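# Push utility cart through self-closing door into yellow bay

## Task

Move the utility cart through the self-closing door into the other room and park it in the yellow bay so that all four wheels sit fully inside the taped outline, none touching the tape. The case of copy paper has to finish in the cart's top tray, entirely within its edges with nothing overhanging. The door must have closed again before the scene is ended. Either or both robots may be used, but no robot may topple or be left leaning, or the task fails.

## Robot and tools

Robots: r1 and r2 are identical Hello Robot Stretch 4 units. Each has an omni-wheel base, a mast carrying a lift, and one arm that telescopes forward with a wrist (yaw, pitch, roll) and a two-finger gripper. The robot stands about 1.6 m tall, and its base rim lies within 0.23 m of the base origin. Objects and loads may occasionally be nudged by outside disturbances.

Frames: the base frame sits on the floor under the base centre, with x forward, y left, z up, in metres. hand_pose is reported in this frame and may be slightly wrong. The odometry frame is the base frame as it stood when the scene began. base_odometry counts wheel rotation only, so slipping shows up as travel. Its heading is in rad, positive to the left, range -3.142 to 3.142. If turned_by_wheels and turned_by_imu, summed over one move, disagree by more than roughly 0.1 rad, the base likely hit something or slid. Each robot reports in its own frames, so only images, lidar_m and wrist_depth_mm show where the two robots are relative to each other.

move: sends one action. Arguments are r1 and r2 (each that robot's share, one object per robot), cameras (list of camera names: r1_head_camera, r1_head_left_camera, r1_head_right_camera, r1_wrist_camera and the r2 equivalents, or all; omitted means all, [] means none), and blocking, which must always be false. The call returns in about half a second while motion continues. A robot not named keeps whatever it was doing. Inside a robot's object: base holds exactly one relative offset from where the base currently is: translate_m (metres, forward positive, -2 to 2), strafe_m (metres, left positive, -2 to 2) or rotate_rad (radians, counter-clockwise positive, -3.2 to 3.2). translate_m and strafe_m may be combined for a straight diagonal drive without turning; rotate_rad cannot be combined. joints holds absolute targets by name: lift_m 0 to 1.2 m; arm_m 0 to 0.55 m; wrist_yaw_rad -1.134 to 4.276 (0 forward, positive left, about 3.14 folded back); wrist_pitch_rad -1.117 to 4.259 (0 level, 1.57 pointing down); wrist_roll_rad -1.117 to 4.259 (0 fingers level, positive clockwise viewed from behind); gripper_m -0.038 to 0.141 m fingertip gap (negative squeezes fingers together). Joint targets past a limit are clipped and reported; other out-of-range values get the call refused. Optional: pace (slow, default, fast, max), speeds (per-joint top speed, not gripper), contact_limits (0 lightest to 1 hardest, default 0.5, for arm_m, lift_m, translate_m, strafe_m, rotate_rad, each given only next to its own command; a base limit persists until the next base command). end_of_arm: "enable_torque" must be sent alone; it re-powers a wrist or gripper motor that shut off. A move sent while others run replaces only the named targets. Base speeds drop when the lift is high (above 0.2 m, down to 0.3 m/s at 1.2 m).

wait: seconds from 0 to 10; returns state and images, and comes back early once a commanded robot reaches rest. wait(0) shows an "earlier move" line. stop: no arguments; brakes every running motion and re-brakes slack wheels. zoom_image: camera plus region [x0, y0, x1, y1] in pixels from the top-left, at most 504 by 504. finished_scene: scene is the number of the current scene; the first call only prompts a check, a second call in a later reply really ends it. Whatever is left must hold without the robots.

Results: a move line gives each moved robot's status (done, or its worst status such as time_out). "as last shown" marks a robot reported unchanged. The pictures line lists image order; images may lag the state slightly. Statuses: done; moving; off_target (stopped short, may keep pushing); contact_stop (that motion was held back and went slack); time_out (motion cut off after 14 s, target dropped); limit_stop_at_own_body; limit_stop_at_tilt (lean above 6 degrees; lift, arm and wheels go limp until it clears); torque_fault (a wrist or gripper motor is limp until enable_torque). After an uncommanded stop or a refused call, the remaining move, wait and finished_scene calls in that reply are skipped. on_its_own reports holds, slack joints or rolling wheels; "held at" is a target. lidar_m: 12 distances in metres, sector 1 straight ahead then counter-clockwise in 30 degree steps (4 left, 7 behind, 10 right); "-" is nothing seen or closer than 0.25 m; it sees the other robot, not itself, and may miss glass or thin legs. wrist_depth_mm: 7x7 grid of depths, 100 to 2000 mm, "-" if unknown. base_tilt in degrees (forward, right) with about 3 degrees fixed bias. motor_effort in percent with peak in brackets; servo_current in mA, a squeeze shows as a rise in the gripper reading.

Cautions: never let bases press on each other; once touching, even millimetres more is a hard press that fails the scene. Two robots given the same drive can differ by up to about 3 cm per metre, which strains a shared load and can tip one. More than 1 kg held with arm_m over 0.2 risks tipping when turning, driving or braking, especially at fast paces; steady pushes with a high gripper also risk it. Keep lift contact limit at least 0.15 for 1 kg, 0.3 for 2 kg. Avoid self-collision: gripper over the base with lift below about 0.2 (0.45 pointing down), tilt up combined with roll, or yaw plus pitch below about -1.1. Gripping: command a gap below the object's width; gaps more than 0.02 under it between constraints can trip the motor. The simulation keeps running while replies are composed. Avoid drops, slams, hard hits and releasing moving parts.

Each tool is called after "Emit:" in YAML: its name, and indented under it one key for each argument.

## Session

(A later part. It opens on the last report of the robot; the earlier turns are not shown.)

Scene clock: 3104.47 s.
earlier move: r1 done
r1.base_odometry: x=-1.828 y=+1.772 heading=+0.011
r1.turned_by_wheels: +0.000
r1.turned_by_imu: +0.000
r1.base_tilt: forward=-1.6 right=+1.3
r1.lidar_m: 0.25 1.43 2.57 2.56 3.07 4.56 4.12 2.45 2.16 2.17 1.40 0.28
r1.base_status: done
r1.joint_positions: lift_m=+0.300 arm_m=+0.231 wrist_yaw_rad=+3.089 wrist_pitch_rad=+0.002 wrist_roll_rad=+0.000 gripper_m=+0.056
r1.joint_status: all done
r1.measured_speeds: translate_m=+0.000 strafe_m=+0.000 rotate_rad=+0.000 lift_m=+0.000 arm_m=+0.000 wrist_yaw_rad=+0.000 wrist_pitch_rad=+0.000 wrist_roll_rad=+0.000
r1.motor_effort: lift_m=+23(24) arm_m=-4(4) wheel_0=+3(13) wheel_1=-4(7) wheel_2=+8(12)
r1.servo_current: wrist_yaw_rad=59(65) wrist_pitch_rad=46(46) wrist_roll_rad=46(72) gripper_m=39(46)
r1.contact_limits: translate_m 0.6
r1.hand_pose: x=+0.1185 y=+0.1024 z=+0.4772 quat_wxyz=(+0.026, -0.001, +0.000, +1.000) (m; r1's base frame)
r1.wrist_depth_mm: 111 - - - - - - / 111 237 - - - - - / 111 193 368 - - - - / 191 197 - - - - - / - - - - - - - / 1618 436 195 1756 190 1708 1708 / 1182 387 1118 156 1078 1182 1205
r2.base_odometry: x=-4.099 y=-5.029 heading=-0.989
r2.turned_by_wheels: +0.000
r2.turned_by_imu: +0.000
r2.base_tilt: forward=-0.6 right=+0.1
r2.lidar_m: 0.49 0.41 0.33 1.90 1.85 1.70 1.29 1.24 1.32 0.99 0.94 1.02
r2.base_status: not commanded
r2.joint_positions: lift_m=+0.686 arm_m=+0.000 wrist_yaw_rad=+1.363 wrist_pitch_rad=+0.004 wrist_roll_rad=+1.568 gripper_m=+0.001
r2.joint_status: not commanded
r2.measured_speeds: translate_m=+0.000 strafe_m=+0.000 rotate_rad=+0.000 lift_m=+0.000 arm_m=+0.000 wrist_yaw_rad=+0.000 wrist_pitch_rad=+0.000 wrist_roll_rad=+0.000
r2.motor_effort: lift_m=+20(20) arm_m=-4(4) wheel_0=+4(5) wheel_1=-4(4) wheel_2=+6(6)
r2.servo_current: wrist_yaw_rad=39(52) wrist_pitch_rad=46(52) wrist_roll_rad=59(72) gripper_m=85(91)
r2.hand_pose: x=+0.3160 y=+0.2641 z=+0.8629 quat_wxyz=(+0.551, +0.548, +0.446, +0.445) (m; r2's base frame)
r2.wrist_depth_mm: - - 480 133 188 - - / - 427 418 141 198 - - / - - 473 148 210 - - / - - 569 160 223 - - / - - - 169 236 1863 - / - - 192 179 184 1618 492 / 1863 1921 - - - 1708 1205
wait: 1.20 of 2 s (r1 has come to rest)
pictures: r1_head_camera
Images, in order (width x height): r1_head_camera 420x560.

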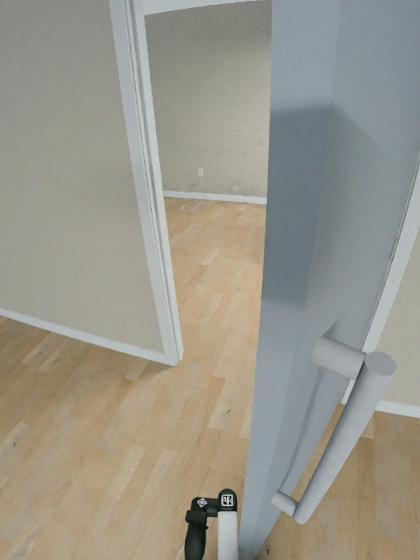

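Emit:
move:
  r1: {"base": {"rotate_rad": -0.25}, "pace": "slow", "contact_limits": {"rotate_rad": 0.7}}
  blocking: false
  cameras: []

Emit:
wait:
  seconds: 2
  cameras: ["r1_head_camera"]

Scene clock: 3110.37 s.
move: r1 moving
r1.base_odometry: x=-1.828 y=+1.772 heading=-0.114
r1.turned_by_wheels: -0.124
r1.turned_by_imu: -0.124
r1.base_tilt: forward=-1.6 right=+1.2
r1.lidar_m: 0.25 1.39 2.15 2.57 2.85 4.53 - 2.66 2.19 2.17 1.50 0.28
r1.base_status: rotate_rad moving
r1.joint_positions: lift_m=+0.300 arm_m=+0.231 wrist_yaw_rad=+3.089 wrist_pitch_rad=+0.002 wrist_roll_rad=+0.000 gripper_m=+0.056
r1.joint_status: not commanded
r1.measured_speeds: translate_m=-0.001 strafe_m=+0.000 rotate_rad=-0.480 lift_m=+0.000 arm_m=-0.001 wrist_yaw_rad=+0.000 wrist_pitch_rad=+0.000 wrist_roll_rad=+0.000
r1.motor_effort: lift_m=+23(24) arm_m=+5(5) wheel_0=+19(22) wheel_1=+7(7) wheel_2=+9(11)
r1.servo_current: wrist_yaw_rad=46(59) wrist_pitch_rad=39(46) wrist_roll_rad=65(65) gripper_m=46(46)
r1.contact_limits: rotate_rad 0.7
r1.hand_pose: x=+0.1183 y=+0.1024 z=+0.4772 quat_wxyz=(+0.026, -0.001, +0.000, +1.000) (m; r1's base frame)
r1.wrist_depth_mm: 111 - - - - - - / 111 239 - - - - - / 111 193 370 - - - - / 191 198 - - - - - / - - - - - - - / 1618 433 195 1808 190 1708 1618 / 1160 387 1138 156 1098 1160 1205
r2.base_odometry: x=-4.099 y=-5.029 heading=-0.989
r2.turned_by_wheels: +0.000
r2.turned_by_imu: +0.000
r2.base_tilt: forward=-0.7 right=+0.1
r2.lidar_m: 0.47 0.41 0.32 1.88 1.84 1.69 1.29 1.27 1.31 0.99 0.96 1.02
r2.base_status: not commanded
r2.joint_positions: lift_m=+0.686 arm_m=+0.000 wrist_yaw_rad=+1.363 wrist_pitch_rad=+0.004 wrist_roll_rad=+1.568 gripper_m=+0.001
r2.joint_status: not commanded
r2.measured_speeds: translate_m=+0.000 strafe_m=+0.000 rotate_rad=+0.000 lift_m=+0.000 arm_m=+0.000 wrist_yaw_rad=+0.000 wrist_pitch_rad=+0.000 wrist_roll_rad=+0.000
r2.motor_effort: lift_m=+20(20) arm_m=-4(4) wheel_0=+4(5) wheel_1=-4(4) wheel_2=+6(6)
r2.servo_current: wrist_yaw_rad=52(52) wrist_pitch_rad=52(52) wrist_roll_rad=52(59) gripper_m=78(91)
r2.hand_pose: x=+0.3160 y=+0.2641 z=+0.8629 quat_wxyz=(+0.551, +0.548, +0.446, +0.445) (m; r2's base frame)
r2.wrist_depth_mm: - - 480 133 188 - - / - 430 418 140 198 - - / - - 473 148 210 - - / - - 564 159 222 - - / - - - 170 236 1863 - / - - 192 179 184 1661 488 / 1863 1808 - - - 1756 1205
pictures: none
No camera images: "cameras" was empty.

Scene clock: 3111.13 s.
earlier move: r1 done
r1.base_odometry: x=-1.828 y=+1.772 heading=-0.238
r1.turned_by_wheels: -0.125
r1.turned_by_imu: -0.125
r1.base_tilt: forward=-1.6 right=+1.3
r1.lidar_m: 0.25 1.40 1.83 2.56 2.70 3.83 - 2.93 2.23 2.17 1.64 0.27
r1.base_status: done
r1.joint_positions: lift_m=+0.300 arm_m=+0.231 wrist_yaw_rad=+3.089 wrist_pitch_rad=+0.002 wrist_roll_rad=+0.000 gripper_m=+0.056
r1.joint_status: not commanded
r1.measured_speeds: translate_m=+0.000 strafe_m=+0.000 rotate_rad=+0.000 lift_m=+0.000 arm_m=+0.000 wrist_yaw_rad=+0.000 wrist_pitch_rad=+0.000 wrist_roll_rad=+0.000
r1.motor_effort: lift_m=+24(24) arm_m=+5(6) wheel_0=+8(22) wheel_1=+3(7) wheel_2=+3(11)
r1.servo_current: wrist_yaw_rad=59(65) wrist_pitch_rad=39(52) wrist_roll_rad=39(65) gripper_m=39(46)
r1.contact_limits: rotate_rad 0.7
r1.hand_pose: x=+0.1184 y=+0.1024 z=+0.4772 quat_wxyz=(+0.026, -0.001, +0.000, +1.000) (m; r1's base frame)
r1.wrist_depth_mm: 111 - - - - - - / 111 238 - - - - - / 111 192 368 - - - - / 191 196 - - - - - / - - - - - - - / 1618 433 194 1808 190 1756 1618 / 1160 389 1098 155 1098 1138 1182
r2.base_odometry: x=-4.099 y=-5.029 heading=-0.989
r2.turned_by_wheels: +0.000
r2.turned_by_imu: +0.000
r2.base_tilt: forward=-0.6 right=+0.1
r2.lidar_m: 0.48 0.41 0.33 1.90 1.84 1.71 1.30 1.26 1.31 0.97 0.94 1.04
r2.base_status: not commanded
r2.joint_positions: lift_m=+0.686 arm_m=+0.000 wrist_yaw_rad=+1.363 wrist_pitch_rad=+0.004 wrist_roll_rad=+1.568 gripper_m=+0.001
r2.joint_status: not commanded
r2.measured_speeds: translate_m=+0.000 strafe_m=+0.000 rotate_rad=+0.000 lift_m=+0.000 arm_m=+0.000 wrist_yaw_rad=+0.000 wrist_pitch_rad=+0.000 wrist_roll_rad=+0.000
r2.motor_effort: lift_m=+20(20) arm_m=-4(4) wheel_0=+4(5) wheel_1=-4(4) wheel_2=+6(6)
r2.servo_current: wrist_yaw_rad=46(59) wrist_pitch_rad=46(52) wrist_roll_rad=39(59) gripper_m=85(91)
r2.hand_pose: x=+0.3160 y=+0.2641 z=+0.8629 quat_wxyz=(+0.551, +0.548, +0.446, +0.445) (m; r2's base frame)
r2.wrist_depth_mm: - - 480 133 188 - - / - 430 418 141 198 - - / - - 469 148 210 - - / - - 564 159 223 - - / - - - 169 236 1808 - / - - 192 179 183 1618 488 / 1808 1863 - - - 1756 1205
wait: 0.77 of 2 s (r1 has come to rest)
pictures: r1_head_camera
Images, in order (width x height): r1_head_camera 420x560.

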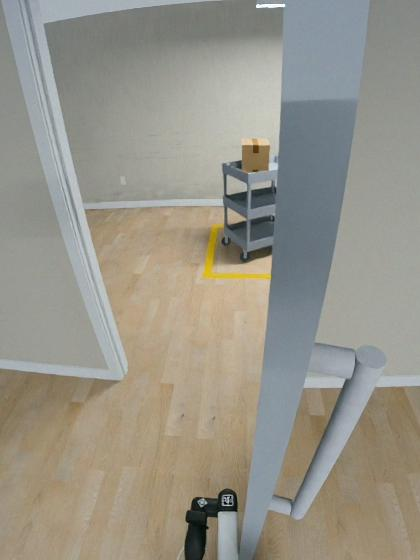

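Emit:
move:
  r1: {"base": {"rotate_rad": -0.42}, "pace": "slow", "contact_limits": {"rotate_rad": 0.7}}
  blocking: false
  cameras: []

Emit:
wait:
  seconds: 3
  cameras: ["r1_head_camera", "r1_head_left_camera"]

Scene clock: 3116.07 s.
move: r1 moving
r1.base_odometry: x=-1.828 y=+1.772 heading=-0.364
r1.turned_by_wheels: -0.126
r1.turned_by_imu: -0.126
r1.base_tilt: forward=-1.6 right=+1.3
r1.lidar_m: 0.25 1.39 1.63 2.56 2.62 3.44 - 3.34 2.33 2.14 1.87 0.29
r1.base_status: rotate_rad moving
r1.joint_positions: lift_m=+0.300 arm_m=+0.231 wrist_yaw_rad=+3.089 wrist_pitch_rad=+0.002 wrist_roll_rad=+0.000 gripper_m=+0.056
r1.joint_status: not commanded
r1.measured_speeds: translate_m=+0.001 strafe_m=+0.001 rotate_rad=-0.489 lift_m=+0.000 arm_m=+0.000 wrist_yaw_rad=+0.000 wrist_pitch_rad=+0.000 wrist_roll_rad=+0.000
r1.motor_effort: lift_m=+23(24) arm_m=+5(5) wheel_0=+17(17) wheel_1=+5(8) wheel_2=+7(9)
r1.servo_current: wrist_yaw_rad=59(59) wrist_pitch_rad=46(46) wrist_roll_rad=39(46) gripper_m=39(46)
r1.contact_limits: rotate_rad 0.7
r1.hand_pose: x=+0.1183 y=+0.1024 z=+0.4772 quat_wxyz=(+0.026, -0.001, +0.000, +1.000) (m; r1's base frame)
r1.wrist_depth_mm: 111 - - - - - - / 111 238 - - - - - / 111 192 370 - - - - / 191 198 - - - - - / - - - - - - - / 1576 433 195 1756 190 1661 1661 / 1160 387 1118 156 1078 1138 1182
r2.base_odometry: x=-4.099 y=-5.029 heading=-0.989
r2.turned_by_wheels: +0.000
r2.turned_by_imu: +0.000
r2.base_tilt: forward=-0.7 right=+0.1
r2.lidar_m: 0.48 0.39 0.32 1.88 1.83 1.70 1.30 1.24 1.30 0.98 0.94 1.01
r2.base_status: not commanded
r2.joint_positions: lift_m=+0.686 arm_m=+0.000 wrist_yaw_rad=+1.363 wrist_pitch_rad=+0.004 wrist_roll_rad=+1.568 gripper_m=+0.001
r2.joint_status: not commanded
r2.measured_speeds: translate_m=+0.000 strafe_m=+0.000 rotate_rad=+0.000 lift_m=+0.000 arm_m=+0.000 wrist_yaw_rad=+0.000 wrist_pitch_rad=+0.000 wrist_roll_rad=+0.000
r2.motor_effort: lift_m=+20(20) arm_m=-4(4) wheel_0=+4(5) wheel_1=-4(4) wheel_2=+6(6)
r2.servo_current: wrist_yaw_rad=39(52) wrist_pitch_rad=46(46) wrist_roll_rad=46(59) gripper_m=85(91)
r2.hand_pose: x=+0.3160 y=+0.2641 z=+0.8629 quat_wxyz=(+0.551, +0.548, +0.446, +0.445) (m; r2's base frame)
r2.wrist_depth_mm: - - 480 133 188 - - / - 427 421 140 198 - - / - - 469 148 209 - - / - - 564 159 222 - - / - - - 169 236 1921 - / - - 191 179 184 1661 488 / 1756 1808 - - - 1708 1182
pictures: none
No camera images: "cameras" was empty.

Scene clock: 3117.63 s.
earlier move: r1 done
r1.base_odometry: x=-1.828 y=+1.772 heading=-0.657
r1.turned_by_wheels: -0.293
r1.turned_by_imu: -0.293
r1.base_tilt: forward=-1.6 right=+1.3
r1.lidar_m: 0.25 2.63 1.40 2.11 2.56 2.83 - 4.59 2.69 2.17 2.14 0.26
r1.base_status: done
r1.joint_positions: lift_m=+0.300 arm_m=+0.231 wrist_yaw_rad=+3.089 wrist_pitch_rad=+0.002 wrist_roll_rad=+0.000 gripper_m=+0.056
r1.joint_status: not commanded
r1.measured_speeds: translate_m=+0.000 strafe_m=+0.000 rotate_rad=+0.000 lift_m=+0.000 arm_m=+0.000 wrist_yaw_rad=+0.000 wrist_pitch_rad=+0.000 wrist_roll_rad=+0.000
r1.motor_effort: lift_m=+23(24) arm_m=+4(5) wheel_0=+10(22) wheel_1=+1(8) wheel_2=+6(13)
r1.servo_current: wrist_yaw_rad=52(65) wrist_pitch_rad=46(46) wrist_roll_rad=52(65) gripper_m=39(52)
r1.contact_limits: rotate_rad 0.7
r1.hand_pose: x=+0.1184 y=+0.1024 z=+0.4772 quat_wxyz=(+0.026, -0.001, +0.000, +1.000) (m; r1's base frame)
r1.wrist_depth_mm: 110 - - - - - - / - 193 462 - - - - / 112 183 364 - - - - / - 195 439 - - - - / - 433 - - - - - / 1756 402 195 1708 190 1708 1618 / 1255 384 1098 155 1118 1160 1182
r2.base_odometry: x=-4.099 y=-5.029 heading=-0.989
r2.turned_by_wheels: +0.000
r2.turned_by_imu: +0.000
r2.base_tilt: forward=-0.7 right=+0.0
r2.lidar_m: 0.50 0.41 0.33 1.90 1.86 1.72 1.31 1.26 1.31 0.99 0.94 1.04
r2.base_status: not commanded
r2.joint_positions: lift_m=+0.686 arm_m=+0.000 wrist_yaw_rad=+1.363 wrist_pitch_rad=+0.004 wrist_roll_rad=+1.568 gripper_m=+0.001
r2.joint_status: not commanded
r2.measured_speeds: translate_m=+0.000 strafe_m=+0.000 rotate_rad=+0.000 lift_m=+0.000 arm_m=+0.000 wrist_yaw_rad=+0.000 wrist_pitch_rad=+0.000 wrist_roll_rad=+0.000
r2.motor_effort: lift_m=+20(20) arm_m=-4(4) wheel_0=+5(5) wheel_1=-4(4) wheel_2=+6(6)
r2.servo_current: wrist_yaw_rad=46(59) wrist_pitch_rad=39(46) wrist_roll_rad=46(59) gripper_m=78(91)
r2.hand_pose: x=+0.3160 y=+0.2641 z=+0.8629 quat_wxyz=(+0.551, +0.548, +0.446, +0.445) (m; r2's base frame)
r2.wrist_depth_mm: - - 480 133 189 - - / - 430 421 140 198 - - / - - 473 148 210 - - / - - 564 159 222 - - / - - - 169 236 1863 - / - - 192 179 183 1576 492 / 1808 1863 - - - 1708 1205
wait: 1.57 of 3 s (r1 has come to rest)
pictures: r1_head_camera, r1_head_left_camera
Images, in order (width x height): r1_head_camera 420x560, r1_head_left_camera 420x672.

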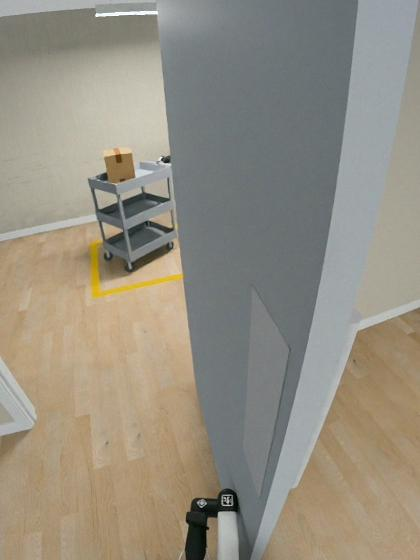

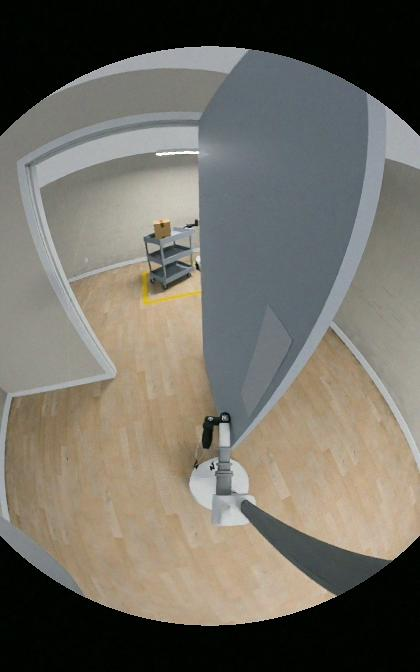

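Emit:
move:
  r1: {"base": {"strafe_m": 0.095, "translate_m": -0.025}, "pace": "slow", "contact_limits": {"strafe_m": 0.6}}
  blocking: false
  cameras: []

Emit:
wait:
  seconds: 3
  cameras: ["r1_head_camera"]

Emit:
move:
  r1: {"base": {"rotate_rad": -0.42}, "pace": "slow", "contact_limits": {"rotate_rad": 0.7}}
  blocking: false
  cameras: []

Emit:
wait:
  seconds: 3
  cameras: ["r1_head_camera", "r1_head_left_camera"]

Scene clock: 3148.70 s.
move: r1 moving
r1.base_odometry: x=-1.823 y=+1.784 heading=-0.656
r1.turned_by_wheels: +0.001
r1.turned_by_imu: +0.001
r1.base_tilt: forward=-1.6 right=+1.2
r1.lidar_m: 0.25 2.63 1.41 2.11 2.55 2.81 - 4.58 2.68 2.20 2.15 0.26
r1.base_status: translate_m moving; strafe_m moving
r1.joint_positions: lift_m=+0.300 arm_m=+0.231 wrist_yaw_rad=+3.089 wrist_pitch_rad=+0.002 wrist_roll_rad=+0.000 gripper_m=+0.056
r1.joint_status: not commanded
r1.measured_speeds: translate_m=-0.013 strafe_m=+0.049 rotate_rad=-0.001 lift_m=+0.000 arm_m=+0.000 wrist_yaw_rad=+0.000 wrist_pitch_rad=+0.000 wrist_roll_rad=+0.000
r1.motor_effort: lift_m=+23(23) arm_m=+4(4) wheel_0=-1(10) wheel_1=+5(7) wheel_2=+7(9)
r1.servo_current: wrist_yaw_rad=52(59) wrist_pitch_rad=39(52) wrist_roll_rad=52(65) gripper_m=46(46)
r1.contact_limits: strafe_m 0.6
r1.hand_pose: x=+0.1184 y=+0.1024 z=+0.4772 quat_wxyz=(+0.026, -0.001, +0.000, +1.000) (m; r1's base frame)
r1.wrist_depth_mm: 110 - - - - - - / - 193 445 - - - - / 110 176 253 - - - - / - 195 370 - - - - / - 427 - - - - - / 1808 399 195 1808 190 1708 1661 / 1229 389 1138 156 1098 1160 1205
r2.base_odometry: x=-4.099 y=-5.029 heading=-0.989
r2.turned_by_wheels: +0.000
r2.turned_by_imu: +0.000
r2.base_tilt: forward=-0.7 right=+0.0
r2.lidar_m: 0.49 0.41 0.32 1.91 1.84 1.71 1.29 1.24 1.33 0.99 0.96 1.03
r2.base_status: not commanded
r2.joint_positions: lift_m=+0.686 arm_m=+0.000 wrist_yaw_rad=+1.363 wrist_pitch_rad=+0.004 wrist_roll_rad=+1.568 gripper_m=+0.001
r2.joint_status: not commanded
r2.measured_speeds: translate_m=+0.000 strafe_m=+0.000 rotate_rad=+0.000 lift_m=+0.000 arm_m=+0.000 wrist_yaw_rad=+0.000 wrist_pitch_rad=+0.000 wrist_roll_rad=+0.000
r2.motor_effort: lift_m=+20(20) arm_m=-4(4) wheel_0=+4(5) wheel_1=-4(4) wheel_2=+6(6)
r2.servo_current: wrist_yaw_rad=52(52) wrist_pitch_rad=39(46) wrist_roll_rad=59(59) gripper_m=91(91)
r2.hand_pose: x=+0.3160 y=+0.2641 z=+0.8629 quat_wxyz=(+0.551, +0.548, +0.446, +0.445) (m; r2's base frame)
r2.wrist_depth_mm: - - 480 133 188 - - / - 430 421 140 198 - - / - - 473 148 210 - - / - - 564 159 223 - - / - - - 169 236 1863 - / - - 192 178 183 1618 492 / 1863 1863 - - - 1756 1205
pictures: none
No camera images: "cameras" was empty.

Scene clock: 3150.43 s.
earlier move: r1 done
r1.base_odometry: x=-1.790 y=+1.862 heading=-0.655
r1.turned_by_wheels: +0.001
r1.turned_by_imu: +0.002
r1.base_tilt: forward=-1.6 right=+1.2
r1.lidar_m: 0.25 2.61 1.34 2.12 2.46 2.74 - 4.58 2.82 2.27 2.23 0.26
r1.base_status: done
r1.joint_positions: lift_m=+0.300 arm_m=+0.231 wrist_yaw_rad=+3.089 wrist_pitch_rad=+0.002 wrist_roll_rad=+0.000 gripper_m=+0.056
r1.joint_status: not commanded
r1.measured_speeds: translate_m=+0.000 strafe_m=+0.000 rotate_rad=+0.000 lift_m=+0.000 arm_m=+0.000 wrist_yaw_rad=+0.000 wrist_pitch_rad=+0.000 wrist_roll_rad=+0.000
r1.motor_effort: lift_m=+24(24) arm_m=+4(4) wheel_0=+7(10) wheel_1=+4(9) wheel_2=+10(10)
r1.servo_current: wrist_yaw_rad=52(72) wrist_pitch_rad=39(52) wrist_roll_rad=39(65) gripper_m=46(52)
r1.contact_limits: strafe_m 0.6
r1.hand_pose: x=+0.1184 y=+0.1024 z=+0.4772 quat_wxyz=(+0.026, -0.001, +0.000, +1.000) (m; r1's base frame)
r1.wrist_depth_mm: 110 - - - - - - / - 193 - - - - - / 110 176 366 - - - - / - 193 366 - - - - / - 424 - - - - - / 1756 402 195 1756 190 1708 1661 / 1281 389 1138 156 1098 1138 1205
r2.base_odometry: x=-4.099 y=-5.029 heading=-0.989
r2.turned_by_wheels: +0.000
r2.turned_by_imu: +0.000
r2.base_tilt: forward=-0.7 right=+0.0
r2.lidar_m: 0.48 0.41 0.32 1.88 1.84 1.69 1.30 1.24 1.29 0.98 0.96 1.00
r2.base_status: not commanded
r2.joint_positions: lift_m=+0.686 arm_m=+0.000 wrist_yaw_rad=+1.363 wrist_pitch_rad=+0.004 wrist_roll_rad=+1.568 gripper_m=+0.001
r2.joint_status: not commanded
r2.measured_speeds: translate_m=+0.000 strafe_m=+0.000 rotate_rad=+0.000 lift_m=+0.000 arm_m=+0.000 wrist_yaw_rad=+0.000 wrist_pitch_rad=+0.000 wrist_roll_rad=+0.000
r2.motor_effort: lift_m=+20(20) arm_m=-4(4) wheel_0=+4(5) wheel_1=-4(5) wheel_2=+6(6)
r2.servo_current: wrist_yaw_rad=33(59) wrist_pitch_rad=46(52) wrist_roll_rad=46(59) gripper_m=85(91)
r2.hand_pose: x=+0.3160 y=+0.2641 z=+0.8629 quat_wxyz=(+0.551, +0.548, +0.446, +0.445) (m; r2's base frame)
r2.wrist_depth_mm: - - 480 133 188 - - / - 427 421 141 198 - - / - - 473 148 210 - - / - - 569 159 221 - - / - - - 169 236 1863 - / - - 192 179 183 1661 488 / 1808 1863 - - - 1756 1205
wait: 1.73 of 3 s (r1 has come to rest)
pictures: r1_head_camera
Images, in order (width x height): r1_head_camera 420x560.

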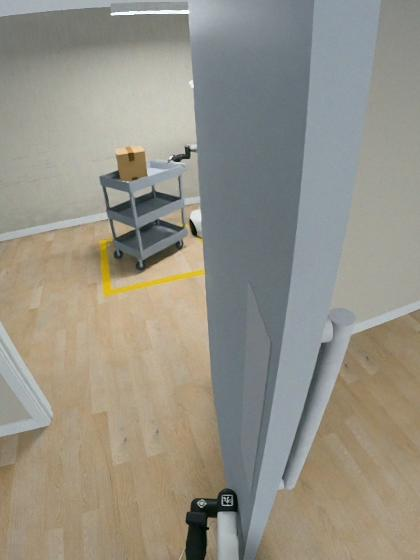

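Scene clock: 3150.93 s.
move: r1 moving
r1.base_odometry: x=-1.790 y=+1.863 heading=-0.780
r1.turned_by_wheels: -0.125
r1.turned_by_imu: -0.125
r1.base_tilt: forward=-1.6 right=+1.2
r1.lidar_m: 0.26 2.59 1.33 1.79 2.45 2.61 3.69 4.59 3.09 2.31 2.25 0.29
r1.base_status: rotate_rad moving
r1.joint_positions: lift_m=+0.300 arm_m=+0.231 wrist_yaw_rad=+3.089 wrist_pitch_rad=+0.002 wrist_roll_rad=+0.000 gripper_m=+0.056
r1.joint_status: not commanded
r1.measured_speeds: translate_m=+0.000 strafe_m=+0.002 rotate_rad=-0.489 lift_m=+0.000 arm_m=+0.000 wrist_yaw_rad=+0.000 wrist_pitch_rad=+0.000 wrist_roll_rad=+0.000
r1.motor_effort: lift_m=+23(24) arm_m=+4(4) wheel_0=+23(23) wheel_1=+8(9) wheel_2=+13(17)
r1.servo_current: wrist_yaw_rad=46(59) wrist_pitch_rad=39(52) wrist_roll_rad=33(52) gripper_m=39(46)
r1.contact_limits: rotate_rad 0.7
r1.hand_pose: x=+0.1184 y=+0.1024 z=+0.4772 quat_wxyz=(+0.026, -0.001, +0.000, +1.000) (m; r1's base frame)
r1.wrist_depth_mm: 110 - - - - - - / - 193 - - - - - / 110 177 253 - - - - / - 193 399 - - - - / - 427 - - - - - / 1708 399 195 1756 191 1756 1708 / 1255 389 1118 156 1098 1182 1182
r2.base_odometry: x=-4.099 y=-5.029 heading=-0.989
r2.turned_by_wheels: +0.000
r2.turned_by_imu: +0.000
r2.base_tilt: forward=-0.7 right=+0.0
r2.lidar_m: 0.49 0.41 0.33 1.89 1.83 1.71 1.28 1.25 1.30 0.98 0.95 1.01
r2.base_status: not commanded
r2.joint_positions: lift_m=+0.686 arm_m=+0.000 wrist_yaw_rad=+1.363 wrist_pitch_rad=+0.004 wrist_roll_rad=+1.568 gripper_m=+0.001
r2.joint_status: not commanded
r2.measured_speeds: translate_m=+0.000 strafe_m=+0.000 rotate_rad=+0.000 lift_m=+0.000 arm_m=+0.000 wrist_yaw_rad=+0.000 wrist_pitch_rad=+0.000 wrist_roll_rad=+0.000
r2.motor_effort: lift_m=+20(20) arm_m=-4(4) wheel_0=+5(5) wheel_1=-4(4) wheel_2=+6(6)
r2.servo_current: wrist_yaw_rad=46(52) wrist_pitch_rad=39(46) wrist_roll_rad=52(52) gripper_m=78(85)
r2.hand_pose: x=+0.3160 y=+0.2641 z=+0.8629 quat_wxyz=(+0.551, +0.548, +0.446, +0.445) (m; r2's base frame)
r2.wrist_depth_mm: - - 480 133 187 - - / - 424 421 140 198 - - / - - 473 148 210 - - / - - 559 159 223 - - / - - - 170 236 1863 - / - - 192 179 183 1576 488 / 1808 1863 - - - 1708 1205
pictures: none
No camera images: "cameras" was empty.

Scene clock: 3152.00 s.
earlier move: r1 done
r1.base_odometry: x=-1.790 y=+1.863 heading=-1.074
r1.turned_by_wheels: -0.294
r1.turned_by_imu: -0.294
r1.base_tilt: forward=-1.6 right=+1.3
r1.lidar_m: 0.32 0.61 1.34 1.42 2.46 2.45 2.91 4.59 4.45 2.60 2.25 2.26
r1.base_status: done
r1.joint_positions: lift_m=+0.300 arm_m=+0.231 wrist_yaw_rad=+3.089 wrist_pitch_rad=+0.002 wrist_roll_rad=+0.000 gripper_m=+0.056
r1.joint_status: not commanded
r1.measured_speeds: translate_m=+0.000 strafe_m=+0.000 rotate_rad=+0.000 lift_m=+0.000 arm_m=+0.000 wrist_yaw_rad=+0.000 wrist_pitch_rad=+0.000 wrist_roll_rad=+0.000
r1.motor_effort: lift_m=+23(24) arm_m=+6(6) wheel_0=+9(25) wheel_1=+3(9) wheel_2=+3(17)
r1.servo_current: wrist_yaw_rad=39(65) wrist_pitch_rad=46(52) wrist_roll_rad=39(72) gripper_m=46(52)
r1.contact_limits: rotate_rad 0.7
r1.hand_pose: x=+0.1183 y=+0.1024 z=+0.4772 quat_wxyz=(+0.026, -0.001, +0.000, +1.000) (m; r1's base frame)
r1.wrist_depth_mm: 110 - - - - - - / - 193 442 - - - - / 111 177 253 - - - - / - 194 366 - - - - / - 430 - - - - - / 1808 397 195 1756 191 1708 1661 / 1255 389 1138 155 1098 1138 1182
r2.base_odometry: x=-4.099 y=-5.029 heading=-0.989
r2.turned_by_wheels: +0.000
r2.turned_by_imu: +0.000
r2.base_tilt: forward=-0.7 right=+0.1
r2.lidar_m: 0.47 0.39 0.34 1.89 1.85 1.72 1.29 1.25 1.30 0.97 0.95 1.00
r2.base_status: not commanded
r2.joint_positions: lift_m=+0.686 arm_m=+0.000 wrist_yaw_rad=+1.363 wrist_pitch_rad=+0.004 wrist_roll_rad=+1.568 gripper_m=+0.001
r2.joint_status: not commanded
r2.measured_speeds: translate_m=+0.000 strafe_m=+0.000 rotate_rad=+0.000 lift_m=+0.000 arm_m=+0.000 wrist_yaw_rad=+0.000 wrist_pitch_rad=+0.000 wrist_roll_rad=+0.000
r2.motor_effort: lift_m=+20(20) arm_m=-4(4) wheel_0=+4(5) wheel_1=-4(5) wheel_2=+6(6)
r2.servo_current: wrist_yaw_rad=52(52) wrist_pitch_rad=46(46) wrist_roll_rad=39(59) gripper_m=85(91)
r2.hand_pose: x=+0.3160 y=+0.2641 z=+0.8629 quat_wxyz=(+0.551, +0.548, +0.446, +0.445) (m; r2's base frame)
r2.wrist_depth_mm: - - 484 133 188 - - / - 427 421 141 198 - - / - - 473 148 210 - - / - - 564 159 223 - - / - - - 169 236 1863 - / - - 191 179 183 1661 492 / 1808 1808 - - - 1708 1182
wait: 1.07 of 3 s (r1 has come to rest)
pictures: r1_head_camera, r1_head_left_camera
Images, in order (width x height): r1_head_camera 420x560, r1_head_left_camera 420x672.

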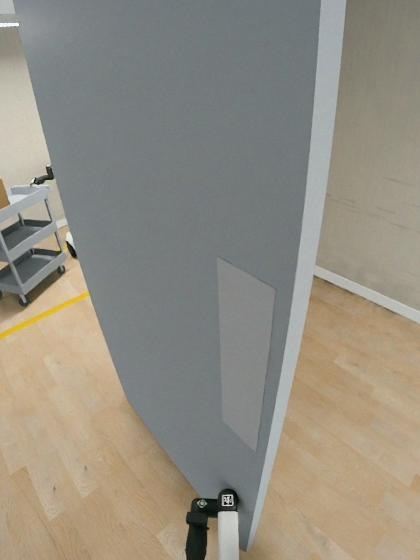

